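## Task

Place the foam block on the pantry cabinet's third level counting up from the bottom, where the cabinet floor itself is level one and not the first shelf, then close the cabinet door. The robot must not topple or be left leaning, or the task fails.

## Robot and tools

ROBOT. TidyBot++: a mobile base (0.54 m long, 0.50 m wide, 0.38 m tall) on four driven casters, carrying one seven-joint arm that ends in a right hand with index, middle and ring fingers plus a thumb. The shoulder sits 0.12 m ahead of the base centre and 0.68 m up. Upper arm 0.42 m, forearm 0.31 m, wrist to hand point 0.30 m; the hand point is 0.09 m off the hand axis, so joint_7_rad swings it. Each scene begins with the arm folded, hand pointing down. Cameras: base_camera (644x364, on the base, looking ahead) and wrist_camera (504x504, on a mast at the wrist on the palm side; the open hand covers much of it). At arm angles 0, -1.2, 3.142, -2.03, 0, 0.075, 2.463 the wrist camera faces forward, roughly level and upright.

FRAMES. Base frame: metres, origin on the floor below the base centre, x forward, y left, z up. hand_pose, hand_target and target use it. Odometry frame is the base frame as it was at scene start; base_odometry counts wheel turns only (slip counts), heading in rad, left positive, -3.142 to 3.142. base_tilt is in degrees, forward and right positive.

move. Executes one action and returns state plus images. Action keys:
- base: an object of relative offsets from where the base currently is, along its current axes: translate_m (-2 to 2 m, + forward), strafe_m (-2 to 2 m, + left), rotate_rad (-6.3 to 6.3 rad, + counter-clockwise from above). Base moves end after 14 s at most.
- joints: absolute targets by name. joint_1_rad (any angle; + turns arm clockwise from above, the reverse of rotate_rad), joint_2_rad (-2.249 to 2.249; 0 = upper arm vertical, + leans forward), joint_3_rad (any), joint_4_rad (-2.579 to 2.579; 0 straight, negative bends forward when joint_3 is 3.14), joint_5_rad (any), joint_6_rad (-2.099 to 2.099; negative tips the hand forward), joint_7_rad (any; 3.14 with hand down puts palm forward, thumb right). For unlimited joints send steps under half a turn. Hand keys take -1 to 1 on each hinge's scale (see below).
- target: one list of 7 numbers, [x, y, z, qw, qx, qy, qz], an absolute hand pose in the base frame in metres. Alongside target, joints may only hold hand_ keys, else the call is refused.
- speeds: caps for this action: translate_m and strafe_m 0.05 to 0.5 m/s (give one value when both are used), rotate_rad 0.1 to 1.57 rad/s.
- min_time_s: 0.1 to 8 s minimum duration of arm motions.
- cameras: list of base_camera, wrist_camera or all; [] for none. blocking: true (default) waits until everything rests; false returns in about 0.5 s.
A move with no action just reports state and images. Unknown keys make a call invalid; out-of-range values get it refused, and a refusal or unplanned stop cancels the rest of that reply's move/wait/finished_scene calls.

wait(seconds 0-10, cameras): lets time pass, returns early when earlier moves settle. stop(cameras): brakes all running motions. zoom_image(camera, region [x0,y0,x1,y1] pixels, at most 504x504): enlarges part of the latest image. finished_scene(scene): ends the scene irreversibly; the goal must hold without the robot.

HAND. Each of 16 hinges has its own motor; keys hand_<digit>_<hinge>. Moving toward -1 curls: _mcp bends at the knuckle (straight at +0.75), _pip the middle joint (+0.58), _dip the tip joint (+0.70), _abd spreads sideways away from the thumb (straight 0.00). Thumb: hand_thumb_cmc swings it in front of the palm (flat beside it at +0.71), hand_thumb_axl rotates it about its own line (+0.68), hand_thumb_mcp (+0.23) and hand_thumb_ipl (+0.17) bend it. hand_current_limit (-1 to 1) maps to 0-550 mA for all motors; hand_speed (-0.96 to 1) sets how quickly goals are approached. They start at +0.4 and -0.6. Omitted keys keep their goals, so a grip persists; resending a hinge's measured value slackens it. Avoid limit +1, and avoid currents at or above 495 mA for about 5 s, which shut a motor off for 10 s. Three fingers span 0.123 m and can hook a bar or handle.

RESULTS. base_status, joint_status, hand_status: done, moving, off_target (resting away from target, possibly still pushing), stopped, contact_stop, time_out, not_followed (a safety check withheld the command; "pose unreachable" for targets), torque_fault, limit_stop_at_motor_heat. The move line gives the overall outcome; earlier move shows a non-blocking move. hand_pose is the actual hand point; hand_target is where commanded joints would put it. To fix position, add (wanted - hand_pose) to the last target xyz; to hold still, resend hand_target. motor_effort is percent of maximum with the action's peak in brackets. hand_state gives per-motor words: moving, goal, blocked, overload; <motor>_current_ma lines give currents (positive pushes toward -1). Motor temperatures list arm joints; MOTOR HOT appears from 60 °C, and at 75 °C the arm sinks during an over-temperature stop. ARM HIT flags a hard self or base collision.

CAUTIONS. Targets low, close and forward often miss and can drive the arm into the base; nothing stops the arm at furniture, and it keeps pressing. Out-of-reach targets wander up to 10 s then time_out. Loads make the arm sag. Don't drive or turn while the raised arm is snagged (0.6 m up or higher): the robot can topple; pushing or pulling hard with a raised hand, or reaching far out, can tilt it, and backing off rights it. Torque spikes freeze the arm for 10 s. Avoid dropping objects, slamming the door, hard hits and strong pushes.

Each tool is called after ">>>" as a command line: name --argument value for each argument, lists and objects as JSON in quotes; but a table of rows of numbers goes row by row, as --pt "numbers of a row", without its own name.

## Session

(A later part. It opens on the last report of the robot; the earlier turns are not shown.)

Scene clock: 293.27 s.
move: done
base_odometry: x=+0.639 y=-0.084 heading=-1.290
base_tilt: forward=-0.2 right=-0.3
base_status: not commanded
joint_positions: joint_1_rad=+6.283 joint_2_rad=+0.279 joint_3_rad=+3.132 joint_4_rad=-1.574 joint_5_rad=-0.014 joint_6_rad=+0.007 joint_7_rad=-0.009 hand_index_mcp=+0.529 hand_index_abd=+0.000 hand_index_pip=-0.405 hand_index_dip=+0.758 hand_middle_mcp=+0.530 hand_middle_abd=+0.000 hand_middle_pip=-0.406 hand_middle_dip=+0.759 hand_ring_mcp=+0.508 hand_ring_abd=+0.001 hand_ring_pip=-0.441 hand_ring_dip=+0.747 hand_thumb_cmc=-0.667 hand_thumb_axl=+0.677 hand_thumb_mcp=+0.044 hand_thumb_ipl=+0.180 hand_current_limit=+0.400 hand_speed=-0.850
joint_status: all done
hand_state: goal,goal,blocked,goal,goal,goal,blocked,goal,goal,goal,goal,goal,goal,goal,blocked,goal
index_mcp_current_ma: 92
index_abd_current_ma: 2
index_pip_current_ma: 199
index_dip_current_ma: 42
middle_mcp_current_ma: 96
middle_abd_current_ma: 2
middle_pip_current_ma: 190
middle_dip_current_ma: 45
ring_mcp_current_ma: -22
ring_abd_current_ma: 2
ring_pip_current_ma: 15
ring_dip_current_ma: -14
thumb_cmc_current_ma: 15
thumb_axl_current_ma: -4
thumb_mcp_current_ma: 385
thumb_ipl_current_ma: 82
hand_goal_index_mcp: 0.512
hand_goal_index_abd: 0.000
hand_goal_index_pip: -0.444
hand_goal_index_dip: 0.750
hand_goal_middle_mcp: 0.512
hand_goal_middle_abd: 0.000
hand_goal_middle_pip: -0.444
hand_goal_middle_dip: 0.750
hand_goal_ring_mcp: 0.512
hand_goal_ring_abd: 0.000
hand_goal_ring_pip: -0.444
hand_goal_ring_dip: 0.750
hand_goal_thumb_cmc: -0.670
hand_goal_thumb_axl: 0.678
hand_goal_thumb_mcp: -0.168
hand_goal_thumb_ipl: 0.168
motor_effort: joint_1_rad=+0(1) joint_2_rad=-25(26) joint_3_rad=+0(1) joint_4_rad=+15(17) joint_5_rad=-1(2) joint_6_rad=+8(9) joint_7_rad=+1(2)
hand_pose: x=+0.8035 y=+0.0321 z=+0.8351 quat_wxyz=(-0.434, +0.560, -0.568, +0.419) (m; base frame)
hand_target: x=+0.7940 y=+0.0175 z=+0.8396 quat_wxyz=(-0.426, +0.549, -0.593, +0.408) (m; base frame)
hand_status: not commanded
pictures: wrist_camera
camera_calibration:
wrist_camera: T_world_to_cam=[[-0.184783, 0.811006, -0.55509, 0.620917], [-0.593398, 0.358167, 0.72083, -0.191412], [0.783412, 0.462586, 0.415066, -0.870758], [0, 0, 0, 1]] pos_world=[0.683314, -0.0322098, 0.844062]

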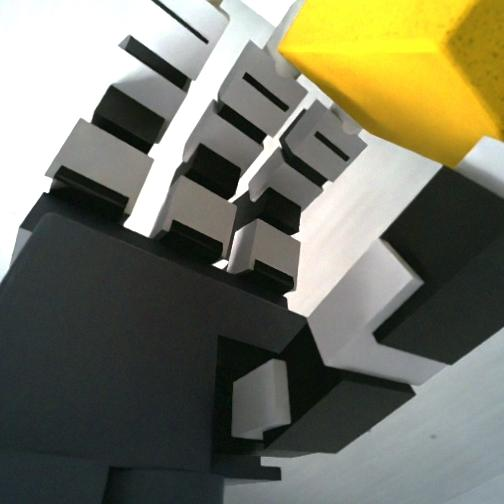

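>>> move --joints '{"joint_2_rad":0.26,"joint_4_rad":-0.77,"joint_6_rad":-0.855}' --min_time_s 3.5 --cameras '["wrist_camera"]'

>>> move --base '{"translate_m":-0.35}' --speeds '{"translate_m":0.3}' --cameras '[]'

>>> move --base '{"translate_m":-0.31,"strafe_m":-1.588}' --speeds '{"translate_m":0.4}' --cameras '["all"]'

Scene clock: 316.60 s.
move: done
base_odometry: x=+0.639 y=-0.084 heading=-1.290
base_tilt: forward=-0.2 right=-0.3
base_status: not commanded
joint_positions: joint_1_rad=+6.283 joint_2_rad=+0.279 joint_3_rad=+3.132 joint_4_rad=-0.781 joint_5_rad=-0.014 joint_6_rad=-0.788 joint_7_rad=-0.009 hand_index_mcp=+0.529 hand_index_abd=+0.000 hand_index_pip=-0.405 hand_index_dip=+0.758 hand_middle_mcp=+0.530 hand_middle_abd=+0.000 hand_middle_pip=-0.406 hand_middle_dip=+0.759 hand_ring_mcp=+0.508 hand_ring_abd=+0.001 hand_ring_pip=-0.441 hand_ring_dip=+0.747 hand_thumb_cmc=-0.667 hand_thumb_axl=+0.677 hand_thumb_mcp=+0.044 hand_thumb_ipl=+0.180 hand_current_limit=+0.400 hand_speed=-0.850
joint_status: all done
hand_state: goal,goal,blocked,goal,goal,goal,blocked,goal,goal,goal,goal,goal,goal,goal,blocked,goal
index_mcp_current_ma: 92
index_abd_current_ma: 2
index_pip_current_ma: 198
index_dip_current_ma: 42
middle_mcp_current_ma: 96
middle_abd_current_ma: 2
middle_pip_current_ma: 190
middle_dip_current_ma: 45
ring_mcp_current_ma: -23
ring_abd_current_ma: 2
ring_pip_current_ma: 15
ring_dip_current_ma: -14
thumb_cmc_current_ma: 15
thumb_axl_current_ma: -4
thumb_mcp_current_ma: 385
thumb_ipl_current_ma: 83
hand_goal_index_mcp: 0.512
hand_goal_index_abd: 0.000
hand_goal_index_pip: -0.444
hand_goal_index_dip: 0.750
hand_goal_middle_mcp: 0.512
hand_goal_middle_abd: 0.000
hand_goal_middle_pip: -0.444
hand_goal_middle_dip: 0.750
hand_goal_ring_mcp: 0.512
hand_goal_ring_abd: 0.000
hand_goal_ring_pip: -0.444
hand_goal_ring_dip: 0.750
hand_goal_thumb_cmc: -0.670
hand_goal_thumb_axl: 0.678
hand_goal_thumb_mcp: -0.168
hand_goal_thumb_ipl: 0.168
motor_effort: joint_1_rad=+0(1) joint_2_rad=-24(27) joint_3_rad=+0(1) joint_4_rad=+14(17) joint_5_rad=-1(2) joint_6_rad=+8(9) joint_7_rad=+0(2)
hand_pose: x=+0.7754 y=+0.0338 z=+1.0759 quat_wxyz=(-0.435, +0.563, -0.565, +0.416) (m; base frame)
hand_target: x=+0.7580 y=+0.0182 z=+1.0777 quat_wxyz=(-0.424, +0.550, -0.594, +0.407) (m; base frame)
hand_status: not commanded
pictures: wrist_camera
camera_calibration:
wrist_camera: T_world_to_cam=[[-0.19425, 0.808311, -0.555788, 0.756198], [-0.595976, 0.352779, 0.72136, -0.380587], [0.779153, 0.47136, 0.413207, -0.944412], [0, 0, 0, 1]] pos_world=[0.655912, -0.0318214, 1.08506]

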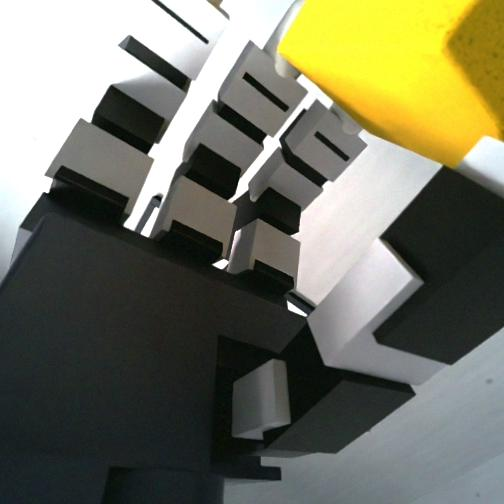

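Scene clock: 318.77 s.
move: done
base_odometry: x=+0.542 y=+0.252 heading=-1.290
base_tilt: forward=-0.3 right=-0.3
base_status: done
joint_positions: joint_1_rad=+6.286 joint_2_rad=+0.275 joint_3_rad=+3.132 joint_4_rad=-0.780 joint_5_rad=-0.014 joint_6_rad=-0.791 joint_7_rad=-0.009 hand_index_mcp=+0.529 hand_index_abd=+0.000 hand_index_pip=-0.405 hand_index_dip=+0.758 hand_middle_mcp=+0.530 hand_middle_abd=+0.000 hand_middle_pip=-0.407 hand_middle_dip=+0.759 hand_ring_mcp=+0.507 hand_ring_abd=+0.000 hand_ring_pip=-0.441 hand_ring_dip=+0.747 hand_thumb_cmc=-0.667 hand_thumb_axl=+0.677 hand_thumb_mcp=+0.044 hand_thumb_ipl=+0.180 hand_current_limit=+0.400 hand_speed=-0.850
joint_status: not commanded
hand_state: goal,goal,blocked,goal,goal,goal,blocked,goal,goal,goal,goal,goal,goal,goal,blocked,goal
index_mcp_current_ma: 92
index_abd_current_ma: 2
index_pip_current_ma: 196
index_dip_current_ma: 42
middle_mcp_current_ma: 96
middle_abd_current_ma: 2
middle_pip_current_ma: 188
middle_dip_current_ma: 45
ring_mcp_current_ma: -26
ring_abd_current_ma: 2
ring_pip_current_ma: 13
ring_dip_current_ma: -14
thumb_cmc_current_ma: 13
thumb_axl_current_ma: -4
thumb_mcp_current_ma: 385
thumb_ipl_current_ma: 85
hand_goal_index_mcp: 0.512
hand_goal_index_abd: 0.000
hand_goal_index_pip: -0.444
hand_goal_index_dip: 0.750
hand_goal_middle_mcp: 0.512
hand_goal_middle_abd: 0.000
hand_goal_middle_pip: -0.444
hand_goal_middle_dip: 0.750
hand_goal_ring_mcp: 0.512
hand_goal_ring_abd: 0.000
hand_goal_ring_pip: -0.444
hand_goal_ring_dip: 0.750
hand_goal_thumb_cmc: -0.670
hand_goal_thumb_axl: 0.678
hand_goal_thumb_mcp: -0.168
hand_goal_thumb_ipl: 0.168
motor_effort: joint_1_rad=+0(3) joint_2_rad=-24(29) joint_3_rad=+0(1) joint_4_rad=+14(16) joint_5_rad=-1(2) joint_6_rad=+8(9) joint_7_rad=+2(2)
hand_pose: x=+0.7733 y=+0.0318 z=+1.0784 quat_wxyz=(-0.435, +0.562, -0.566, +0.418) (m; base frame)
hand_target: x=+0.7580 y=+0.0182 z=+1.0777 quat_wxyz=(-0.424, +0.550, -0.594, +0.407) (m; base frame)
hand_status: not commanded
pictures: none
No camera images: "cameras" was empty.

Scene clock: 324.00 s.
move: done
base_odometry: x=-1.069 y=+0.110 heading=-1.290
base_tilt: forward=-0.3 right=-0.3
base_status: done
joint_positions: joint_1_rad=+6.291 joint_2_rad=+0.275 joint_3_rad=+3.132 joint_4_rad=-0.780 joint_5_rad=-0.014 joint_6_rad=-0.791 joint_7_rad=-0.009 hand_index_mcp=+0.529 hand_index_abd=+0.000 hand_index_pip=-0.405 hand_index_dip=+0.758 hand_middle_mcp=+0.530 hand_middle_abd=+0.000 hand_middle_pip=-0.407 hand_middle_dip=+0.759 hand_ring_mcp=+0.507 hand_ring_abd=+0.000 hand_ring_pip=-0.441 hand_ring_dip=+0.747 hand_thumb_cmc=-0.667 hand_thumb_axl=+0.677 hand_thumb_mcp=+0.044 hand_thumb_ipl=+0.180 hand_current_limit=+0.400 hand_speed=-0.850
joint_status: not commanded
hand_state: goal,goal,blocked,goal,goal,goal,blocked,goal,goal,goal,goal,goal,goal,goal,blocked,goal
index_mcp_current_ma: 92
index_abd_current_ma: 2
index_pip_current_ma: 196
index_dip_current_ma: 42
middle_mcp_current_ma: 96
middle_abd_current_ma: 2
middle_pip_current_ma: 188
middle_dip_current_ma: 45
ring_mcp_current_ma: -26
ring_abd_current_ma: 2
ring_pip_current_ma: 13
ring_dip_current_ma: -14
thumb_cmc_current_ma: 13
thumb_axl_current_ma: -4
thumb_mcp_current_ma: 385
thumb_ipl_current_ma: 85
hand_goal_index_mcp: 0.512
hand_goal_index_abd: 0.000
hand_goal_index_pip: -0.444
hand_goal_index_dip: 0.750
hand_goal_middle_mcp: 0.512
hand_goal_middle_abd: 0.000
hand_goal_middle_pip: -0.444
hand_goal_middle_dip: 0.750
hand_goal_ring_mcp: 0.512
hand_goal_ring_abd: 0.000
hand_goal_ring_pip: -0.444
hand_goal_ring_dip: 0.750
hand_goal_thumb_cmc: -0.670
hand_goal_thumb_axl: 0.678
hand_goal_thumb_mcp: -0.168
hand_goal_thumb_ipl: 0.168
motor_effort: joint_1_rad=+0(2) joint_2_rad=-24(25) joint_3_rad=+0(2) joint_4_rad=+15(15) joint_5_rad=-1(2) joint_6_rad=+8(9) joint_7_rad=+1(2)
hand_pose: x=+0.7734 y=+0.0284 z=+1.0784 quat_wxyz=(-0.434, +0.561, -0.567, +0.419) (m; base frame)
hand_target: x=+0.7580 y=+0.0182 z=+1.0777 quat_wxyz=(-0.424, +0.550, -0.594, +0.407) (m; base frame)
hand_status: not commanded
pictures: base_camera, wrist_camera
camera_calibration:
wrist_camera: T_world_to_cam=[[-0.186557, 0.809837, -0.556201, 0.755942], [-0.594433, 0.357705, 0.720205, -0.381748], [0.782205, 0.464984, 0.414662, -0.945033], [0, 0, 0, 1]] pos_world=[0.653313, -0.0362116, 1.08726]

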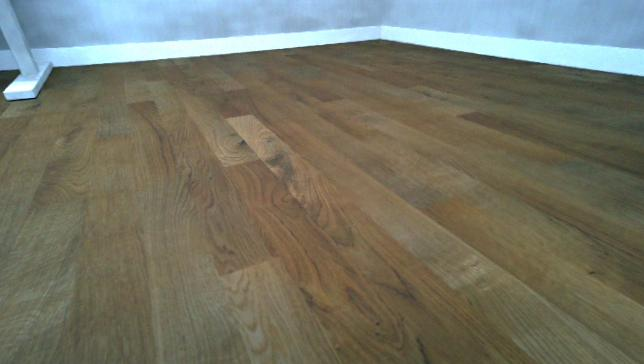

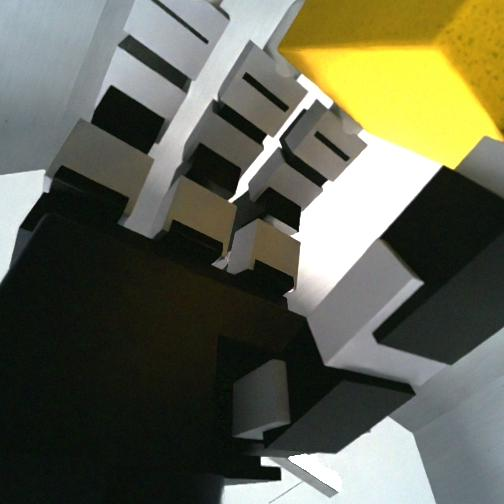

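>>> move --base '{"translate_m":-0.09,"strafe_m":0.18}' --cameras '[]'

>>> move --base '{"rotate_rad":-1.107}' --speeds '{"rotate_rad":0.8}' --cameras '["all"]'

Scene clock: 327.57 s.
move: done
base_odometry: x=-0.922 y=+0.246 heading=-1.290
base_tilt: forward=-0.3 right=-0.3
base_status: done
joint_positions: joint_1_rad=+6.292 joint_2_rad=+0.274 joint_3_rad=+3.132 joint_4_rad=-0.780 joint_5_rad=-0.014 joint_6_rad=-0.793 joint_7_rad=-0.009 hand_index_mcp=+0.529 hand_index_abd=+0.000 hand_index_pip=-0.405 hand_index_dip=+0.758 hand_middle_mcp=+0.530 hand_middle_abd=+0.000 hand_middle_pip=-0.407 hand_middle_dip=+0.759 hand_ring_mcp=+0.507 hand_ring_abd=+0.000 hand_ring_pip=-0.441 hand_ring_dip=+0.747 hand_thumb_cmc=-0.667 hand_thumb_axl=+0.677 hand_thumb_mcp=+0.044 hand_thumb_ipl=+0.181 hand_current_limit=+0.400 hand_speed=-0.850
joint_status: not commanded
hand_state: goal,goal,blocked,goal,goal,goal,blocked,goal,goal,goal,goal,goal,goal,goal,blocked,goal
index_mcp_current_ma: 92
index_abd_current_ma: 2
index_pip_current_ma: 196
index_dip_current_ma: 42
middle_mcp_current_ma: 97
middle_abd_current_ma: 2
middle_pip_current_ma: 188
middle_dip_current_ma: 45
ring_mcp_current_ma: -27
ring_abd_current_ma: 2
ring_pip_current_ma: 13
ring_dip_current_ma: -14
thumb_cmc_current_ma: 13
thumb_axl_current_ma: -4
thumb_mcp_current_ma: 385
thumb_ipl_current_ma: 85
hand_goal_index_mcp: 0.512
hand_goal_index_abd: 0.000
hand_goal_index_pip: -0.444
hand_goal_index_dip: 0.750
hand_goal_middle_mcp: 0.512
hand_goal_middle_abd: 0.000
hand_goal_middle_pip: -0.444
hand_goal_middle_dip: 0.750
hand_goal_ring_mcp: 0.512
hand_goal_ring_abd: 0.000
hand_goal_ring_pip: -0.444
hand_goal_ring_dip: 0.750
hand_goal_thumb_cmc: -0.670
hand_goal_thumb_axl: 0.678
hand_goal_thumb_mcp: -0.168
hand_goal_thumb_ipl: 0.168
motor_effort: joint_1_rad=-1(3) joint_2_rad=-24(29) joint_3_rad=+1(2) joint_4_rad=+15(16) joint_5_rad=-1(2) joint_6_rad=+7(8) joint_7_rad=+1(2)
hand_pose: x=+0.7730 y=+0.0278 z=+1.0787 quat_wxyz=(-0.434, +0.561, -0.567, +0.419) (m; base frame)
hand_target: x=+0.7580 y=+0.0182 z=+1.0777 quat_wxyz=(-0.424, +0.550, -0.594, +0.407) (m; base frame)
hand_status: not commanded
pictures: none
No camera images: "cameras" was empty.

Scene clock: 329.87 s.
move: done
base_odometry: x=-0.922 y=+0.246 heading=-2.396
base_tilt: forward=-0.3 right=-0.3
base_status: done
joint_positions: joint_1_rad=+6.301 joint_2_rad=+0.274 joint_3_rad=+3.133 joint_4_rad=-0.780 joint_5_rad=-0.014 joint_6_rad=-0.793 joint_7_rad=-0.009 hand_index_mcp=+0.529 hand_index_abd=+0.000 hand_index_pip=-0.405 hand_index_dip=+0.758 hand_middle_mcp=+0.530 hand_middle_abd=+0.000 hand_middle_pip=-0.407 hand_middle_dip=+0.759 hand_ring_mcp=+0.507 hand_ring_abd=+0.000 hand_ring_pip=-0.441 hand_ring_dip=+0.747 hand_thumb_cmc=-0.668 hand_thumb_axl=+0.677 hand_thumb_mcp=+0.044 hand_thumb_ipl=+0.181 hand_current_limit=+0.400 hand_speed=-0.850
joint_status: not commanded
hand_state: goal,goal,blocked,goal,goal,goal,blocked,goal,goal,goal,goal,goal,goal,goal,blocked,goal
index_mcp_current_ma: 92
index_abd_current_ma: 1
index_pip_current_ma: 196
index_dip_current_ma: 42
middle_mcp_current_ma: 98
middle_abd_current_ma: 1
middle_pip_current_ma: 188
middle_dip_current_ma: 45
ring_mcp_current_ma: -27
ring_abd_current_ma: 2
ring_pip_current_ma: 13
ring_dip_current_ma: -14
thumb_cmc_current_ma: 10
thumb_axl_current_ma: -4
thumb_mcp_current_ma: 385
thumb_ipl_current_ma: 85
hand_goal_index_mcp: 0.512
hand_goal_index_abd: 0.000
hand_goal_index_pip: -0.444
hand_goal_index_dip: 0.750
hand_goal_middle_mcp: 0.512
hand_goal_middle_abd: 0.000
hand_goal_middle_pip: -0.444
hand_goal_middle_dip: 0.750
hand_goal_ring_mcp: 0.512
hand_goal_ring_abd: 0.000
hand_goal_ring_pip: -0.444
hand_goal_ring_dip: 0.750
hand_goal_thumb_cmc: -0.670
hand_goal_thumb_axl: 0.678
hand_goal_thumb_mcp: -0.168
hand_goal_thumb_ipl: 0.168
motor_effort: joint_1_rad=+0(3) joint_2_rad=-24(26) joint_3_rad=+0(3) joint_4_rad=+14(15) joint_5_rad=-1(3) joint_6_rad=+8(8) joint_7_rad=+1(2)
hand_pose: x=+0.7733 y=+0.0217 z=+1.0787 quat_wxyz=(-0.432, +0.558, -0.570, +0.421) (m; base frame)
hand_target: x=+0.7580 y=+0.0182 z=+1.0777 quat_wxyz=(-0.424, +0.550, -0.594, +0.407) (m; base frame)
hand_status: not commanded
pictures: base_camera, wrist_camera
camera_calibration:
wrist_camera: T_world_to_cam=[[-0.178132, 0.811482, -0.556566, 0.755347], [-0.590591, 0.364241, 0.720091, -0.382693], [0.787065, 0.456974, 0.41437, -0.945258], [0, 0, 0, 1]] pos_world=[0.652516, -0.0415988, 1.08766]

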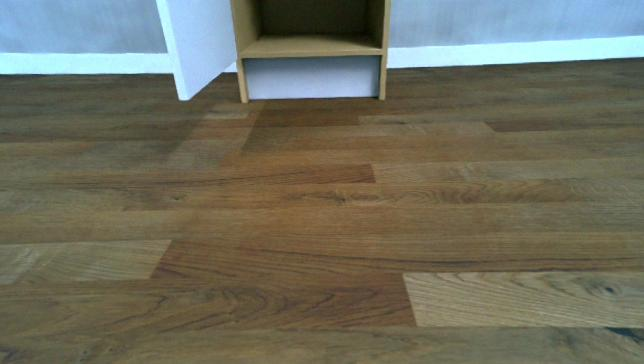

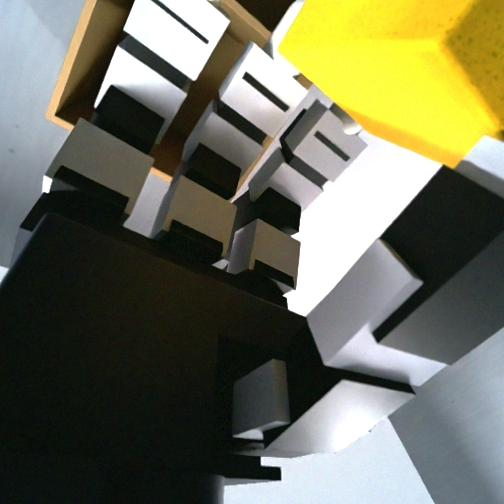

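>>> move --base '{"translate_m":0.55,"strafe_m":-0.04}' --speeds '{"translate_m":0.3}' --cameras '["all"]'

Scene clock: 336.97 s.
move: done
base_odometry: x=-1.353 y=-0.098 heading=-2.397
base_tilt: forward=-0.2 right=-0.3
base_status: done
joint_positions: joint_1_rad=+6.301 joint_2_rad=+0.272 joint_3_rad=+3.133 joint_4_rad=-0.779 joint_5_rad=-0.014 joint_6_rad=-0.793 joint_7_rad=-0.009 hand_index_mcp=+0.529 hand_index_abd=+0.000 hand_index_pip=-0.405 hand_index_dip=+0.758 hand_middle_mcp=+0.530 hand_middle_abd=+0.000 hand_middle_pip=-0.407 hand_middle_dip=+0.759 hand_ring_mcp=+0.507 hand_ring_abd=+0.000 hand_ring_pip=-0.441 hand_ring_dip=+0.747 hand_thumb_cmc=-0.668 hand_thumb_axl=+0.677 hand_thumb_mcp=+0.044 hand_thumb_ipl=+0.181 hand_current_limit=+0.400 hand_speed=-0.850
joint_status: not commanded
hand_state: goal,goal,blocked,goal,goal,goal,blocked,goal,goal,goal,goal,goal,goal,goal,blocked,goal
index_mcp_current_ma: 92
index_abd_current_ma: 1
index_pip_current_ma: 195
index_dip_current_ma: 42
middle_mcp_current_ma: 98
middle_abd_current_ma: 1
middle_pip_current_ma: 188
middle_dip_current_ma: 45
ring_mcp_current_ma: -28
ring_abd_current_ma: 2
ring_pip_current_ma: 13
ring_dip_current_ma: -14
thumb_cmc_current_ma: 10
thumb_axl_current_ma: -4
thumb_mcp_current_ma: 385
thumb_ipl_current_ma: 85
hand_goal_index_mcp: 0.512
hand_goal_index_abd: 0.000
hand_goal_index_pip: -0.444
hand_goal_index_dip: 0.750
hand_goal_middle_mcp: 0.512
hand_goal_middle_abd: 0.000
hand_goal_middle_pip: -0.444
hand_goal_middle_dip: 0.750
hand_goal_ring_mcp: 0.512
hand_goal_ring_abd: 0.000
hand_goal_ring_pip: -0.444
hand_goal_ring_dip: 0.750
hand_goal_thumb_cmc: -0.670
hand_goal_thumb_axl: 0.678
hand_goal_thumb_mcp: -0.168
hand_goal_thumb_ipl: 0.168
motor_effort: joint_1_rad=+0(1) joint_2_rad=-24(29) joint_3_rad=+0(1) joint_4_rad=+14(16) joint_5_rad=-1(2) joint_6_rad=+8(9) joint_7_rad=+1(2)
hand_pose: x=+0.7721 y=+0.0217 z=+1.0806 quat_wxyz=(-0.433, +0.557, -0.570, +0.422) (m; base frame)
hand_target: x=+0.7580 y=+0.0182 z=+1.0777 quat_wxyz=(-0.424, +0.550, -0.594, +0.407) (m; base frame)
hand_status: not commanded
pictures: base_camera, wrist_camera
camera_calibration:
wrist_camera: T_world_to_cam=[[-0.176677, 0.811489, -0.55702, 0.755568], [-0.592501, 0.364214, 0.718534, -0.381613], [0.785956, 0.456983, 0.41646, -0.946527], [0, 0, 0, 1]] pos_world=[0.651314, -0.0415989, 1.08926]

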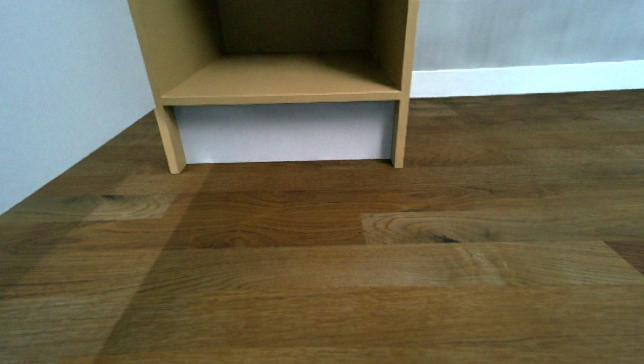

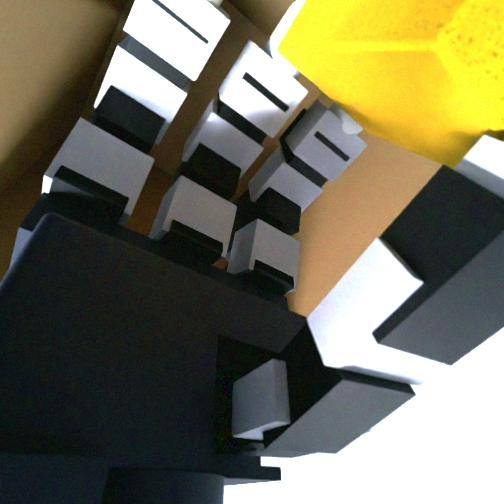

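>>> move --base '{"translate_m":0.27}' --speeds '{"translate_m":0.15}' --cameras '["all"]'

Scene clock: 340.93 s.
move: done
base_odometry: x=-1.552 y=-0.280 heading=-2.397
base_tilt: forward=-0.2 right=-0.3
base_status: done
joint_positions: joint_1_rad=+6.301 joint_2_rad=+0.269 joint_3_rad=+3.133 joint_4_rad=-0.779 joint_5_rad=-0.014 joint_6_rad=-0.794 joint_7_rad=-0.009 hand_index_mcp=+0.529 hand_index_abd=+0.000 hand_index_pip=-0.405 hand_index_dip=+0.758 hand_middle_mcp=+0.530 hand_middle_abd=+0.000 hand_middle_pip=-0.407 hand_middle_dip=+0.759 hand_ring_mcp=+0.507 hand_ring_abd=+0.000 hand_ring_pip=-0.442 hand_ring_dip=+0.747 hand_thumb_cmc=-0.668 hand_thumb_axl=+0.677 hand_thumb_mcp=+0.044 hand_thumb_ipl=+0.181 hand_current_limit=+0.400 hand_speed=-0.850
joint_status: not commanded
hand_state: goal,goal,blocked,goal,goal,goal,blocked,goal,goal,goal,goal,goal,goal,goal,blocked,goal
index_mcp_current_ma: 92
index_abd_current_ma: 1
index_pip_current_ma: 195
index_dip_current_ma: 42
middle_mcp_current_ma: 98
middle_abd_current_ma: 1
middle_pip_current_ma: 188
middle_dip_current_ma: 45
ring_mcp_current_ma: -28
ring_abd_current_ma: 2
ring_pip_current_ma: 13
ring_dip_current_ma: -14
thumb_cmc_current_ma: 10
thumb_axl_current_ma: -4
thumb_mcp_current_ma: 385
thumb_ipl_current_ma: 86
hand_goal_index_mcp: 0.512
hand_goal_index_abd: 0.000
hand_goal_index_pip: -0.444
hand_goal_index_dip: 0.750
hand_goal_middle_mcp: 0.512
hand_goal_middle_abd: 0.000
hand_goal_middle_pip: -0.444
hand_goal_middle_dip: 0.750
hand_goal_ring_mcp: 0.512
hand_goal_ring_abd: 0.000
hand_goal_ring_pip: -0.444
hand_goal_ring_dip: 0.750
hand_goal_thumb_cmc: -0.670
hand_goal_thumb_axl: 0.678
hand_goal_thumb_mcp: -0.168
hand_goal_thumb_ipl: 0.168
motor_effort: joint_1_rad=+0(1) joint_2_rad=-23(29) joint_3_rad=+0(1) joint_4_rad=+14(16) joint_5_rad=-1(2) joint_6_rad=+8(9) joint_7_rad=+1(2)
hand_pose: x=+0.7709 y=+0.0217 z=+1.0825 quat_wxyz=(-0.433, +0.557, -0.569, +0.423) (m; base frame)
hand_target: x=+0.7580 y=+0.0182 z=+1.0777 quat_wxyz=(-0.424, +0.550, -0.594, +0.407) (m; base frame)
hand_status: not commanded
pictures: base_camera, wrist_camera
camera_calibration:
wrist_camera: T_world_to_cam=[[-0.175195, 0.811404, -0.557611, 0.75594], [-0.594463, 0.364293, 0.716872, -0.380322], [0.784806, 0.457071, 0.418527, -0.94783], [0, 0, 0, 1]] pos_world=[0.650212, -0.0415988, 1.09086]

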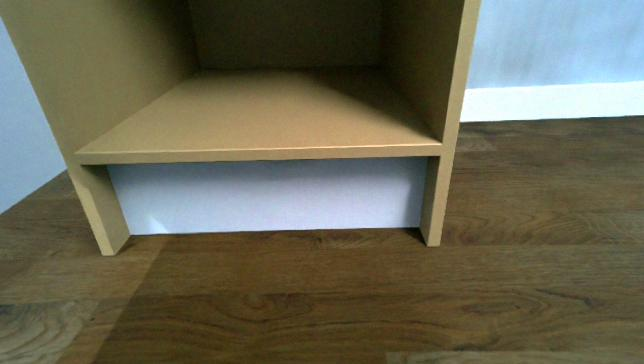

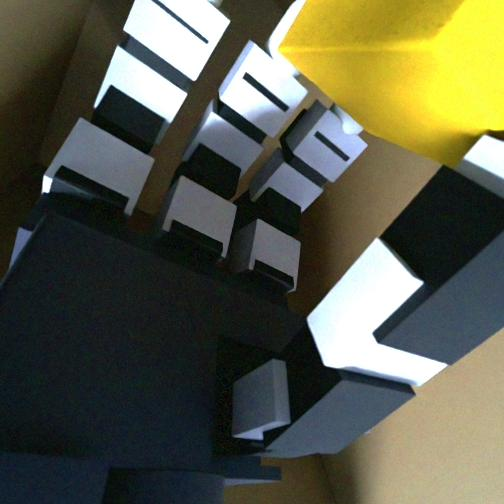

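>>> move --joints '{"joint_2_rad":0.2262,"joint_4_rad":-0.95,"joint_6_rad":-0.708}' --min_time_s 2.5 --cameras '["wrist_camera"]'

Scene clock: 346.53 s.
move: done
base_odometry: x=-1.552 y=-0.280 heading=-2.397
base_tilt: forward=-0.3 right=-0.3
base_status: not commanded
joint_positions: joint_1_rad=+6.301 joint_2_rad=+0.249 joint_3_rad=+3.133 joint_4_rad=-0.916 joint_5_rad=-0.014 joint_6_rad=-0.747 joint_7_rad=-0.009 hand_index_mcp=+0.533 hand_index_abd=+0.000 hand_index_pip=-0.412 hand_index_dip=+0.759 hand_middle_mcp=+0.534 hand_middle_abd=+0.000 hand_middle_pip=-0.414 hand_middle_dip=+0.759 hand_ring_mcp=+0.507 hand_ring_abd=+0.000 hand_ring_pip=-0.442 hand_ring_dip=+0.747 hand_thumb_cmc=-0.668 hand_thumb_axl=+0.677 hand_thumb_mcp=+0.044 hand_thumb_ipl=+0.183 hand_current_limit=+0.400 hand_speed=-0.850
joint_status: all done
hand_state: blocked,goal,blocked,goal,blocked,goal,blocked,goal,goal,goal,goal,goal,goal,goal,blocked,goal
index_mcp_current_ma: 111
index_abd_current_ma: 1
index_pip_current_ma: 159
index_dip_current_ma: 45
middle_mcp_current_ma: 117
middle_abd_current_ma: 1
middle_pip_current_ma: 153
middle_dip_current_ma: 47
ring_mcp_current_ma: -28
ring_abd_current_ma: 2
ring_pip_current_ma: 13
ring_dip_current_ma: -14
thumb_cmc_current_ma: 10
thumb_axl_current_ma: -4
thumb_mcp_current_ma: 385
thumb_ipl_current_ma: 101
hand_goal_index_mcp: 0.512
hand_goal_index_abd: 0.000
hand_goal_index_pip: -0.444
hand_goal_index_dip: 0.750
hand_goal_middle_mcp: 0.512
hand_goal_middle_abd: 0.000
hand_goal_middle_pip: -0.444
hand_goal_middle_dip: 0.750
hand_goal_ring_mcp: 0.512
hand_goal_ring_abd: 0.000
hand_goal_ring_pip: -0.444
hand_goal_ring_dip: 0.750
hand_goal_thumb_cmc: -0.670
hand_goal_thumb_axl: 0.678
hand_goal_thumb_mcp: -0.168
hand_goal_thumb_ipl: 0.168
motor_effort: joint_1_rad=+0(1) joint_2_rad=-21(25) joint_3_rad=+0(1) joint_4_rad=+13(16) joint_5_rad=+0(2) joint_6_rad=+6(9) joint_7_rad=+1(2)
hand_pose: x=+0.7673 y=+0.0219 z=+1.0331 quat_wxyz=(-0.413, +0.571, -0.584, +0.403) (m; base frame)
hand_target: x=+0.7650 y=+0.0180 z=+1.0403 quat_wxyz=(-0.425, +0.549, -0.594, +0.407) (m; base frame)
hand_status: not commanded
pictures: wrist_camera
camera_calibration:
wrist_camera: T_world_to_cam=[[-0.213816, 0.811916, -0.543207, 0.742364], [-0.542203, 0.363914, 0.757352, -0.429101], [0.812587, 0.456463, 0.362413, -0.887657], [0, 0, 0, 1]] pos_world=[0.647369, -0.041399, 1.04994]

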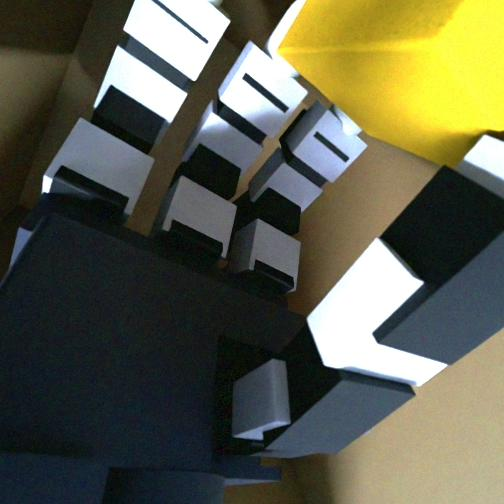

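>>> move --joints '{"joint_2_rad":0.224,"joint_4_rad":-0.985,"joint_6_rad":-0.67}' --min_time_s 1.5 --cameras '[]'

Scene clock: 349.67 s.
move: done
base_odometry: x=-1.552 y=-0.280 heading=-2.397
base_tilt: forward=-0.2 right=-0.3
base_status: not commanded
joint_positions: joint_1_rad=+6.301 joint_2_rad=+0.237 joint_3_rad=+3.133 joint_4_rad=-0.948 joint_5_rad=-0.014 joint_6_rad=-0.713 joint_7_rad=-0.009 hand_index_mcp=+0.533 hand_index_abd=+0.000 hand_index_pip=-0.417 hand_index_dip=+0.759 hand_middle_mcp=+0.534 hand_middle_abd=+0.000 hand_middle_pip=-0.418 hand_middle_dip=+0.759 hand_ring_mcp=+0.507 hand_ring_abd=+0.000 hand_ring_pip=-0.442 hand_ring_dip=+0.747 hand_thumb_cmc=-0.668 hand_thumb_axl=+0.677 hand_thumb_mcp=+0.044 hand_thumb_ipl=+0.186 hand_current_limit=+0.400 hand_speed=-0.850
joint_status: all done
hand_state: blocked,goal,blocked,goal,blocked,goal,blocked,goal,goal,goal,goal,goal,goal,goal,blocked,goal
index_mcp_current_ma: 111
index_abd_current_ma: 1
index_pip_current_ma: 137
index_dip_current_ma: 45
middle_mcp_current_ma: 117
middle_abd_current_ma: 1
middle_pip_current_ma: 132
middle_dip_current_ma: 47
ring_mcp_current_ma: -28
ring_abd_current_ma: 2
ring_pip_current_ma: 13
ring_dip_current_ma: -14
thumb_cmc_current_ma: 10
thumb_axl_current_ma: -4
thumb_mcp_current_ma: 385
thumb_ipl_current_ma: 120
hand_goal_index_mcp: 0.512
hand_goal_index_abd: 0.000
hand_goal_index_pip: -0.444
hand_goal_index_dip: 0.750
hand_goal_middle_mcp: 0.512
hand_goal_middle_abd: 0.000
hand_goal_middle_pip: -0.444
hand_goal_middle_dip: 0.750
hand_goal_ring_mcp: 0.512
hand_goal_ring_abd: 0.000
hand_goal_ring_pip: -0.444
hand_goal_ring_dip: 0.750
hand_goal_thumb_cmc: -0.670
hand_goal_thumb_axl: 0.678
hand_goal_thumb_mcp: -0.168
hand_goal_thumb_ipl: 0.168
motor_effort: joint_1_rad=+0(1) joint_2_rad=-20(23) joint_3_rad=+1(1) joint_4_rad=+12(14) joint_5_rad=-1(1) joint_6_rad=+6(7) joint_7_rad=+1(2)
hand_pose: x=+0.7671 y=+0.0219 z=+1.0327 quat_wxyz=(-0.417, +0.568, -0.581, +0.407) (m; base frame)
hand_target: x=+0.7688 y=+0.0180 z=+1.0323 quat_wxyz=(-0.426, +0.548, -0.592, +0.408) (m; base frame)
hand_status: not commanded
pictures: none
No camera images: "cameras" was empty.

>>> move --joints '{"hand_index_mcp":0.753,"hand_middle_mcp":0.753,"hand_ring_mcp":0.753,"hand_index_pip":-0.153,"hand_middle_pip":-0.153,"hand_ring_pip":-0.153,"hand_index_dip":0.551,"hand_middle_dip":0.551,"hand_ring_dip":0.551,"hand_thumb_mcp":0.226}' --cameras '["wrist_camera"]'

Scene clock: 351.80 s.
move: off_target
base_odometry: x=-1.552 y=-0.280 heading=-2.397
base_tilt: forward=-0.2 right=-0.3
base_status: not commanded
joint_positions: joint_1_rad=+6.301 joint_2_rad=+0.237 joint_3_rad=+3.133 joint_4_rad=-0.966 joint_5_rad=-0.014 joint_6_rad=-0.713 joint_7_rad=-0.009 hand_index_mcp=+0.734 hand_index_abd=+0.000 hand_index_pip=-0.156 hand_index_dip=+0.555 hand_middle_mcp=+0.733 hand_middle_abd=+0.000 hand_middle_pip=-0.156 hand_middle_dip=+0.555 hand_ring_mcp=+0.735 hand_ring_abd=+0.000 hand_ring_pip=-0.156 hand_ring_dip=+0.555 hand_thumb_cmc=-0.668 hand_thumb_axl=+0.677 hand_thumb_mcp=+0.221 hand_thumb_ipl=+0.170 hand_current_limit=+0.400 hand_speed=-0.850
joint_status: hand_middle_mcp off_target (ended at +0.733, target +0.753); the others done
hand_state: goal,goal,goal,goal,blocked,goal,goal,goal,goal,goal,goal,goal,goal,goal,goal,goal
index_mcp_current_ma: -106
index_abd_current_ma: 1
index_pip_current_ma: -22
index_dip_current_ma: 15
middle_mcp_current_ma: -114
middle_abd_current_ma: 1
middle_pip_current_ma: -21
middle_dip_current_ma: 15
ring_mcp_current_ma: -104
ring_abd_current_ma: 2
ring_pip_current_ma: -21
ring_dip_current_ma: 14
thumb_cmc_current_ma: 9
thumb_axl_current_ma: -4
thumb_mcp_current_ma: -31
thumb_ipl_current_ma: 12
hand_goal_index_mcp: 0.754
hand_goal_index_abd: 0.000
hand_goal_index_pip: -0.152
hand_goal_index_dip: 0.552
hand_goal_middle_mcp: 0.754
hand_goal_middle_abd: 0.000
hand_goal_middle_pip: -0.152
hand_goal_middle_dip: 0.552
hand_goal_ring_mcp: 0.754
hand_goal_ring_abd: 0.000
hand_goal_ring_pip: -0.152
hand_goal_ring_dip: 0.552
hand_goal_thumb_cmc: -0.670
hand_goal_thumb_axl: 0.678
hand_goal_thumb_mcp: 0.226
hand_goal_thumb_ipl: 0.168
motor_effort: joint_1_rad=+0(1) joint_2_rad=-23(24) joint_3_rad=+0(1) joint_4_rad=+15(16) joint_5_rad=-1(2) joint_6_rad=+8(8) joint_7_rad=+1(1)
hand_pose: x=+0.7659 y=+0.0219 z=+1.0228 quat_wxyz=(-0.412, +0.572, -0.585, +0.402) (m; base frame)
hand_target: x=+0.7688 y=+0.0180 z=+1.0323 quat_wxyz=(-0.426, +0.548, -0.592, +0.408) (m; base frame)
hand_status: not commanded
pictures: wrist_camera
camera_calibration:
wrist_camera: T_world_to_cam=[[-0.215207, 0.812059, -0.542444, 0.736767], [-0.539612, 0.364078, 0.759122, -0.425742], [0.813944, 0.456078, 0.359844, -0.881202], [0, 0, 0, 1]] pos_world=[0.646071, -0.0413986, 1.03994]

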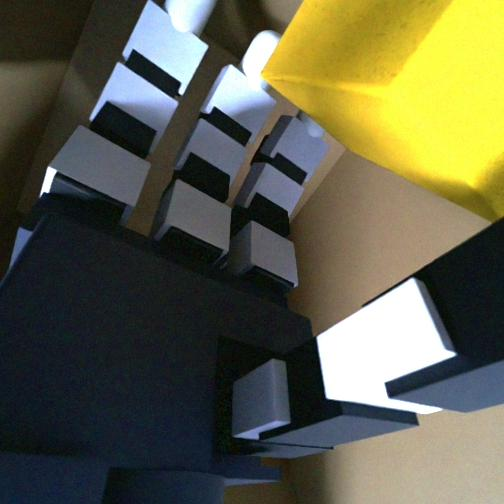

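>>> move --joints '{"joint_2_rad":0.26,"joint_4_rad":-0.72,"joint_6_rad":-0.9}' --min_time_s 2.5 --cameras '["wrist_camera"]'

Scene clock: 355.87 s.
move: done
base_odometry: x=-1.552 y=-0.280 heading=-2.397
base_tilt: forward=-0.2 right=-0.3
base_status: not commanded
joint_positions: joint_1_rad=+6.301 joint_2_rad=+0.237 joint_3_rad=+3.133 joint_4_rad=-0.732 joint_5_rad=-0.014 joint_6_rad=-0.832 joint_7_rad=-0.009 hand_index_mcp=+0.734 hand_index_abd=+0.000 hand_index_pip=-0.156 hand_index_dip=+0.555 hand_middle_mcp=+0.733 hand_middle_abd=+0.000 hand_middle_pip=-0.156 hand_middle_dip=+0.555 hand_ring_mcp=+0.735 hand_ring_abd=+0.000 hand_ring_pip=-0.156 hand_ring_dip=+0.555 hand_thumb_cmc=-0.668 hand_thumb_axl=+0.677 hand_thumb_mcp=+0.222 hand_thumb_ipl=+0.170 hand_current_limit=+0.400 hand_speed=-0.850
joint_status: all done
hand_state: goal,goal,goal,goal,blocked,goal,goal,goal,goal,goal,goal,goal,goal,goal,goal,goal
index_mcp_current_ma: -106
index_abd_current_ma: 1
index_pip_current_ma: -22
index_dip_current_ma: 14
middle_mcp_current_ma: -114
middle_abd_current_ma: 1
middle_pip_current_ma: -21
middle_dip_current_ma: 15
ring_mcp_current_ma: -104
ring_abd_current_ma: 2
ring_pip_current_ma: -21
ring_dip_current_ma: 14
thumb_cmc_current_ma: 9
thumb_axl_current_ma: -4
thumb_mcp_current_ma: -25
thumb_ipl_current_ma: 12
hand_goal_index_mcp: 0.754
hand_goal_index_abd: 0.000
hand_goal_index_pip: -0.152
hand_goal_index_dip: 0.552
hand_goal_middle_mcp: 0.754
hand_goal_middle_abd: 0.000
hand_goal_middle_pip: -0.152
hand_goal_middle_dip: 0.552
hand_goal_ring_mcp: 0.754
hand_goal_ring_abd: 0.000
hand_goal_ring_pip: -0.152
hand_goal_ring_dip: 0.552
hand_goal_thumb_cmc: -0.670
hand_goal_thumb_axl: 0.678
hand_goal_thumb_mcp: 0.226
hand_goal_thumb_ipl: 0.168
motor_effort: joint_1_rad=+0(1) joint_2_rad=-22(25) joint_3_rad=+0(1) joint_4_rad=+14(16) joint_5_rad=-1(2) joint_6_rad=+8(10) joint_7_rad=+1(2)
hand_pose: x=+0.7508 y=+0.0221 z=+1.1180 quat_wxyz=(-0.445, +0.548, -0.560, +0.434) (m; base frame)
hand_target: x=+0.7504 y=+0.0183 z=+1.0923 quat_wxyz=(-0.426, +0.549, -0.593, +0.408) (m; base frame)
hand_status: not commanded
pictures: wrist_camera
camera_calibration:
wrist_camera: T_world_to_cam=[[-0.152662, 0.810835, -0.565014, 0.763241], [-0.623305, 0.364672, 0.691741, -0.368115], [0.766932, 0.457779, 0.449726, -0.96842], [0, 0, 0, 1]] pos_world=[0.629782, -0.0412986, 1.12141]

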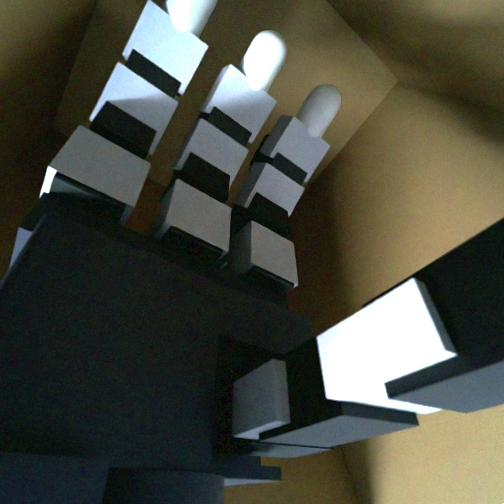

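>>> move --base '{"translate_m":-0.75}' --speeds '{"translate_m":0.3}' --cameras '["wrist_camera"]'

>>> move --base '{"rotate_rad":-0.785}' --joints '{"joint_1_rad":6.283,"joint_2_rad":0.52,"joint_3_rad":3.142,"joint_4_rad":-1.73,"joint_5_rad":0,"joint_6_rad":0.73,"joint_7_rad":-1.51,"hand_speed":-0.6,"hand_index_mcp":-0.342,"hand_middle_mcp":-0.342,"hand_ring_mcp":-0.342,"hand_index_pip":-0.737,"hand_middle_pip":-0.737,"hand_ring_pip":-0.737,"hand_index_dip":0.116,"hand_middle_dip":0.116,"hand_ring_dip":0.116}' --min_time_s 3 --cameras '["all"]'

Scene clock: 374.47 s.
move: done
base_odometry: x=-1.000 y=+0.228 heading=-2.397
base_tilt: forward=-0.3 right=-0.3
base_status: done
joint_positions: joint_1_rad=+6.301 joint_2_rad=+0.257 joint_3_rad=+3.133 joint_4_rad=-0.727 joint_5_rad=-0.014 joint_6_rad=-0.838 joint_7_rad=-0.009 hand_index_mcp=+0.735 hand_index_abd=+0.000 hand_index_pip=-0.156 hand_index_dip=+0.555 hand_middle_mcp=+0.734 hand_middle_abd=+0.000 hand_middle_pip=-0.156 hand_middle_dip=+0.555 hand_ring_mcp=+0.736 hand_ring_abd=+0.000 hand_ring_pip=-0.156 hand_ring_dip=+0.555 hand_thumb_cmc=-0.669 hand_thumb_axl=+0.677 hand_thumb_mcp=+0.223 hand_thumb_ipl=+0.170 hand_current_limit=+0.400 hand_speed=-0.850
joint_status: not commanded
hand_state: goal,goal,goal,goal,blocked,goal,goal,goal,goal,goal,goal,goal,goal,goal,goal,goal
index_mcp_current_ma: -100
index_abd_current_ma: 1
index_pip_current_ma: -21
index_dip_current_ma: 14
middle_mcp_current_ma: -109
middle_abd_current_ma: 1
middle_pip_current_ma: -20
middle_dip_current_ma: 15
ring_mcp_current_ma: -99
ring_abd_current_ma: 2
ring_pip_current_ma: -21
ring_dip_current_ma: 14
thumb_cmc_current_ma: 8
thumb_axl_current_ma: -4
thumb_mcp_current_ma: -20
thumb_ipl_current_ma: 12
hand_goal_index_mcp: 0.754
hand_goal_index_abd: 0.000
hand_goal_index_pip: -0.152
hand_goal_index_dip: 0.552
hand_goal_middle_mcp: 0.754
hand_goal_middle_abd: 0.000
hand_goal_middle_pip: -0.152
hand_goal_middle_dip: 0.552
hand_goal_ring_mcp: 0.754
hand_goal_ring_abd: 0.000
hand_goal_ring_pip: -0.152
hand_goal_ring_dip: 0.552
hand_goal_thumb_cmc: -0.670
hand_goal_thumb_axl: 0.678
hand_goal_thumb_mcp: 0.226
hand_goal_thumb_ipl: 0.168
motor_effort: joint_1_rad=+0(2) joint_2_rad=-23(26) joint_3_rad=+0(2) joint_4_rad=+14(15) joint_5_rad=-1(2) joint_6_rad=+8(9) joint_7_rad=+0(2)
hand_pose: x=+0.7586 y=+0.0219 z=+1.1062 quat_wxyz=(-0.439, +0.553, -0.564, +0.428) (m; base frame)
hand_target: x=+0.7504 y=+0.0183 z=+1.0923 quat_wxyz=(-0.426, +0.549, -0.593, +0.408) (m; base frame)
hand_status: not commanded
pictures: wrist_camera
camera_calibration:
wrist_camera: T_world_to_cam=[[-0.164388, 0.811023, -0.561442, 0.762884], [-0.608821, 0.364407, 0.704659, -0.380308], [0.776089, 0.457656, 0.433864, -0.958431], [0, 0, 0, 1]] pos_world=[0.637697, -0.0414989, 1.11213]

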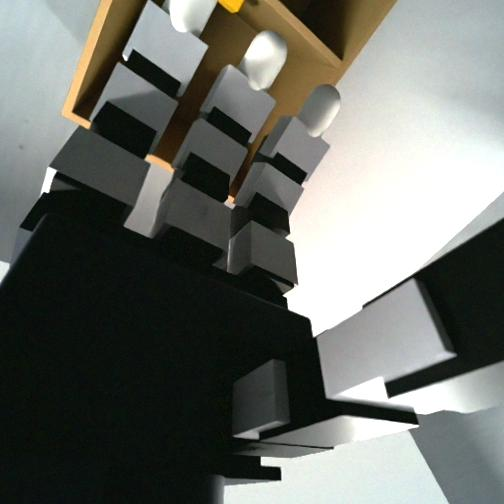

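Scene clock: 378.13 s.
move: off_target
base_odometry: x=-1.000 y=+0.228 heading=+3.102
base_tilt: forward=-0.3 right=-0.3
base_status: done
joint_positions: joint_1_rad=+6.300 joint_2_rad=+0.493 joint_3_rad=+3.138 joint_4_rad=-1.711 joint_5_rad=-0.013 joint_6_rad=+0.676 joint_7_rad=-1.447 hand_index_mcp=-0.245 hand_index_abd=+0.000 hand_index_pip=-0.725 hand_index_dip=+0.119 hand_middle_mcp=-0.339 hand_middle_abd=+0.000 hand_middle_pip=-0.733 hand_middle_dip=+0.119 hand_ring_mcp=-0.340 hand_ring_abd=+0.000 hand_ring_pip=-0.733 hand_ring_dip=+0.119 hand_thumb_cmc=-0.672 hand_thumb_axl=+0.682 hand_thumb_mcp=+0.227 hand_thumb_ipl=+0.170 hand_current_limit=+0.400 hand_speed=-0.600
joint_status: hand_index_mcp off_target (ended at -0.245, target -0.342); the others done
hand_state: blocked,goal,goal,goal,goal,goal,goal,goal,goal,goal,goal,goal,goal,goal,goal,goal
index_mcp_current_ma: 385
index_abd_current_ma: 1
index_pip_current_ma: 56
index_dip_current_ma: 14
middle_mcp_current_ma: 15
middle_abd_current_ma: 1
middle_pip_current_ma: 15
middle_dip_current_ma: 16
ring_mcp_current_ma: 13
ring_abd_current_ma: 2
ring_pip_current_ma: 15
ring_dip_current_ma: 15
thumb_cmc_current_ma: -11
thumb_axl_current_ma: 24
thumb_mcp_current_ma: 5
thumb_ipl_current_ma: 12
hand_goal_index_mcp: -0.342
hand_goal_index_abd: 0.000
hand_goal_index_pip: -0.736
hand_goal_index_dip: 0.116
hand_goal_middle_mcp: -0.342
hand_goal_middle_abd: 0.000
hand_goal_middle_pip: -0.736
hand_goal_middle_dip: 0.116
hand_goal_ring_mcp: -0.342
hand_goal_ring_abd: 0.000
hand_goal_ring_pip: -0.736
hand_goal_ring_dip: 0.116
hand_goal_thumb_cmc: -0.670
hand_goal_thumb_axl: 0.678
hand_goal_thumb_mcp: 0.226
hand_goal_thumb_ipl: 0.168
motor_effort: joint_1_rad=+0(5) joint_2_rad=-29(31) joint_3_rad=+0(3) joint_4_rad=+13(17) joint_5_rad=-1(3) joint_6_rad=+8(9) joint_7_rad=+0(2)
hand_pose: x=+0.8740 y=+0.0749 z=+0.8926 quat_wxyz=(-0.721, +0.031, -0.691, +0.048) (m; base frame)
hand_target: x=+0.8729 y=+0.0875 z=+0.8822 quat_wxyz=(-0.724, +0.021, -0.689, +0.022) (m; base frame)
hand_status: not commanded
pictures: base_camera, wrist_camera
camera_calibration:
wrist_camera: T_world_to_cam=[[-0.0342309, 0.688085, 0.724823, -0.633725], [-0.792512, -0.460547, 0.399776, 0.315551], [0.608894, -0.560746, 0.561081, -0.870835], [0, 0, 0, 1]] pos_world=[0.758632, 0.0930649, 0.821797]

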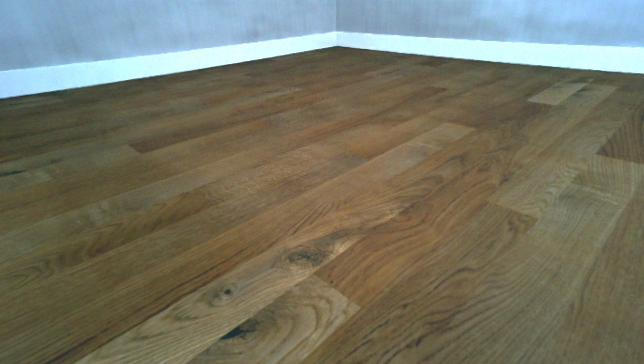

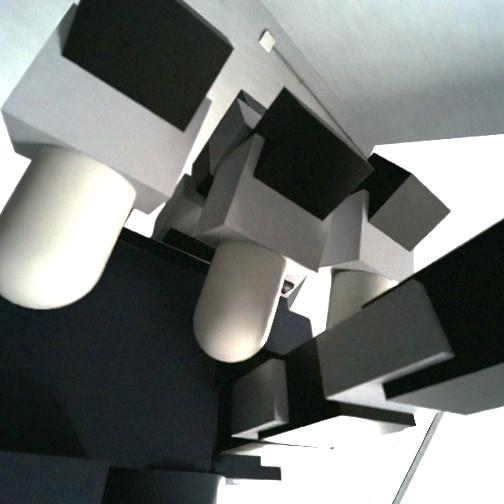

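>>> move --base '{"translate_m":-0.98,"strafe_m":0.953}' --joints '{"hand_thumb_cmc":0.714}' --cameras '["all"]'

>>> move --base '{"translate_m":0.515,"strafe_m":0.232}' --speeds '{"translate_m":0.3}' --cameras '["all"]'

Scene clock: 383.13 s.
move: done
base_odometry: x=-0.059 y=-0.763 heading=+3.102
base_tilt: forward=-0.3 right=-0.3
base_status: done
joint_positions: joint_1_rad=+6.289 joint_2_rad=+0.502 joint_3_rad=+3.138 joint_4_rad=-1.713 joint_5_rad=-0.013 joint_6_rad=+0.682 joint_7_rad=-1.449 hand_index_mcp=-0.340 hand_index_abd=-0.006 hand_index_pip=-0.737 hand_index_dip=+0.113 hand_middle_mcp=-0.340 hand_middle_abd=+0.000 hand_middle_pip=-0.734 hand_middle_dip=+0.119 hand_ring_mcp=-0.340 hand_ring_abd=+0.000 hand_ring_pip=-0.733 hand_ring_dip=+0.119 hand_thumb_cmc=+0.711 hand_thumb_axl=+0.675 hand_thumb_mcp=+0.228 hand_thumb_ipl=+0.170 hand_current_limit=+0.400 hand_speed=-0.600
joint_status: all done
hand_state: goal,goal,goal,goal,goal,goal,goal,goal,goal,goal,goal,goal,goal,goal,goal,goal
index_mcp_current_ma: 10
index_abd_current_ma: -27
index_pip_current_ma: -5
index_dip_current_ma: -14
middle_mcp_current_ma: 10
middle_abd_current_ma: 1
middle_pip_current_ma: 13
middle_dip_current_ma: 15
ring_mcp_current_ma: 9
ring_abd_current_ma: 2
ring_pip_current_ma: 13
ring_dip_current_ma: 15
thumb_cmc_current_ma: -14
thumb_axl_current_ma: -16
thumb_mcp_current_ma: 12
thumb_ipl_current_ma: 12
hand_goal_index_mcp: -0.342
hand_goal_index_abd: 0.000
hand_goal_index_pip: -0.736
hand_goal_index_dip: 0.116
hand_goal_middle_mcp: -0.342
hand_goal_middle_abd: 0.000
hand_goal_middle_pip: -0.736
hand_goal_middle_dip: 0.116
hand_goal_ring_mcp: -0.342
hand_goal_ring_abd: 0.000
hand_goal_ring_pip: -0.736
hand_goal_ring_dip: 0.116
hand_goal_thumb_cmc: 0.714
hand_goal_thumb_axl: 0.678
hand_goal_thumb_mcp: 0.226
hand_goal_thumb_ipl: 0.168
on_its_own: hand_index_mcp moved -0.095 to your old target -0.342
motor_effort: joint_1_rad=+0(4) joint_2_rad=-30(35) joint_3_rad=-1(2) joint_4_rad=+13(14) joint_5_rad=-1(3) joint_6_rad=+8(8) joint_7_rad=-1(1)
hand_pose: x=+0.8744 y=+0.0831 z=+0.8869 quat_wxyz=(-0.719, +0.034, -0.693, +0.043) (m; base frame)
hand_target: x=+0.8729 y=+0.0875 z=+0.8822 quat_wxyz=(-0.724, +0.021, -0.689, +0.022) (m; base frame)
hand_status: not commanded
pictures: base_camera, wrist_camera
camera_calibration:
wrist_camera: T_world_to_cam=[[-0.0381727, 0.686206, 0.726405, -0.63302], [-0.785321, -0.470109, 0.402826, 0.313875], [0.617911, -0.555084, 0.556838, -0.867777], [0, 0, 0, 1]] pos_world=[0.758537, 0.100249, 0.816603]

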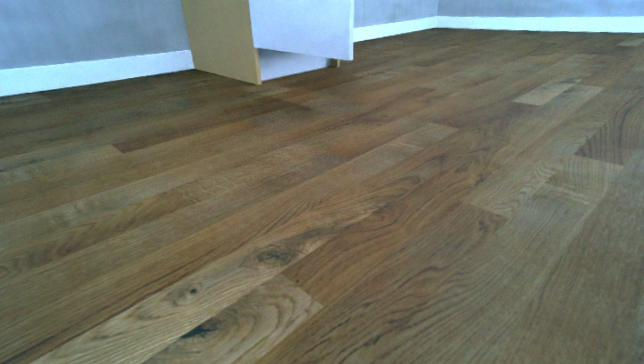

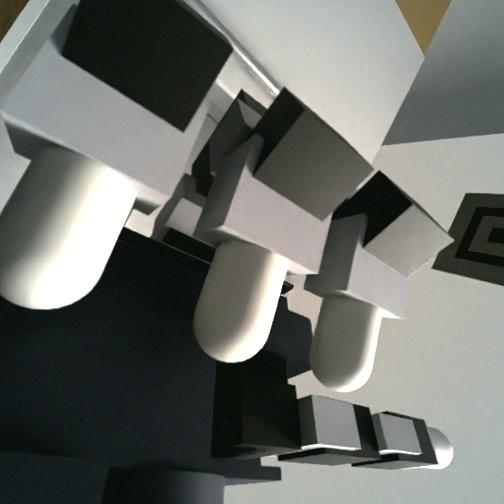

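Scene clock: 385.97 s.
move: done
base_odometry: x=-0.583 y=-0.975 heading=+3.102
base_tilt: forward=-0.2 right=-0.3
base_status: done
joint_positions: joint_1_rad=+6.289 joint_2_rad=+0.502 joint_3_rad=+3.138 joint_4_rad=-1.713 joint_5_rad=-0.013 joint_6_rad=+0.683 joint_7_rad=-1.449 hand_index_mcp=-0.340 hand_index_abd=-0.006 hand_index_pip=-0.737 hand_index_dip=+0.113 hand_middle_mcp=-0.340 hand_middle_abd=+0.000 hand_middle_pip=-0.734 hand_middle_dip=+0.119 hand_ring_mcp=-0.340 hand_ring_abd=+0.000 hand_ring_pip=-0.734 hand_ring_dip=+0.119 hand_thumb_cmc=+0.712 hand_thumb_axl=+0.675 hand_thumb_mcp=+0.228 hand_thumb_ipl=+0.170 hand_current_limit=+0.400 hand_speed=-0.600
joint_status: not commanded
hand_state: goal,goal,goal,goal,goal,goal,goal,goal,goal,goal,goal,goal,goal,goal,goal,goal
index_mcp_current_ma: 10
index_abd_current_ma: -27
index_pip_current_ma: -5
index_dip_current_ma: -14
middle_mcp_current_ma: 10
middle_abd_current_ma: 1
middle_pip_current_ma: 12
middle_dip_current_ma: 15
ring_mcp_current_ma: 9
ring_abd_current_ma: 2
ring_pip_current_ma: 12
ring_dip_current_ma: 15
thumb_cmc_current_ma: -12
thumb_axl_current_ma: -16
thumb_mcp_current_ma: 11
thumb_ipl_current_ma: 12
hand_goal_index_mcp: -0.342
hand_goal_index_abd: 0.000
hand_goal_index_pip: -0.736
hand_goal_index_dip: 0.116
hand_goal_middle_mcp: -0.342
hand_goal_middle_abd: 0.000
hand_goal_middle_pip: -0.736
hand_goal_middle_dip: 0.116
hand_goal_ring_mcp: -0.342
hand_goal_ring_abd: 0.000
hand_goal_ring_pip: -0.736
hand_goal_ring_dip: 0.116
hand_goal_thumb_cmc: 0.714
hand_goal_thumb_axl: 0.678
hand_goal_thumb_mcp: 0.226
hand_goal_thumb_ipl: 0.168
motor_effort: joint_1_rad=+0(3) joint_2_rad=-29(31) joint_3_rad=-1(2) joint_4_rad=+13(15) joint_5_rad=-2(3) joint_6_rad=+8(9) joint_7_rad=+0(1)
hand_pose: x=+0.8745 y=+0.0831 z=+0.8864 quat_wxyz=(-0.719, +0.034, -0.693, +0.043) (m; base frame)
hand_target: x=+0.8729 y=+0.0875 z=+0.8822 quat_wxyz=(-0.724, +0.021, -0.689, +0.022) (m; base frame)
hand_status: not commanded
pictures: base_camera, wrist_camera
camera_calibration:
wrist_camera: T_world_to_cam=[[-0.0379261, 0.686154, 0.726467, -0.63289], [-0.785257, -0.470073, 0.402993, 0.313888], [0.618007, -0.555179, 0.556636, -0.867397], [0, 0, 0, 1]] pos_world=[0.758537, 0.100249, 0.816103]

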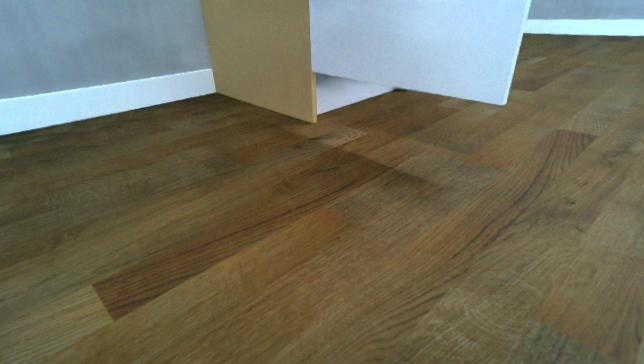

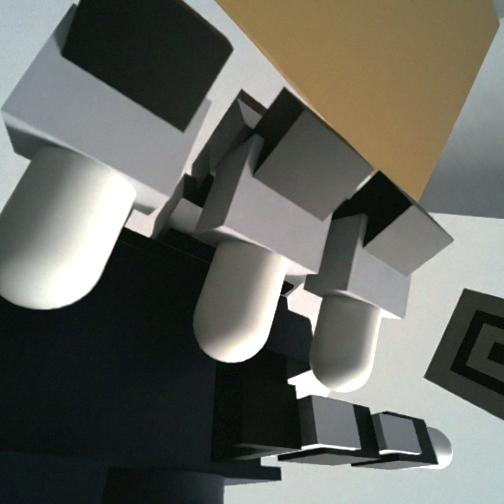

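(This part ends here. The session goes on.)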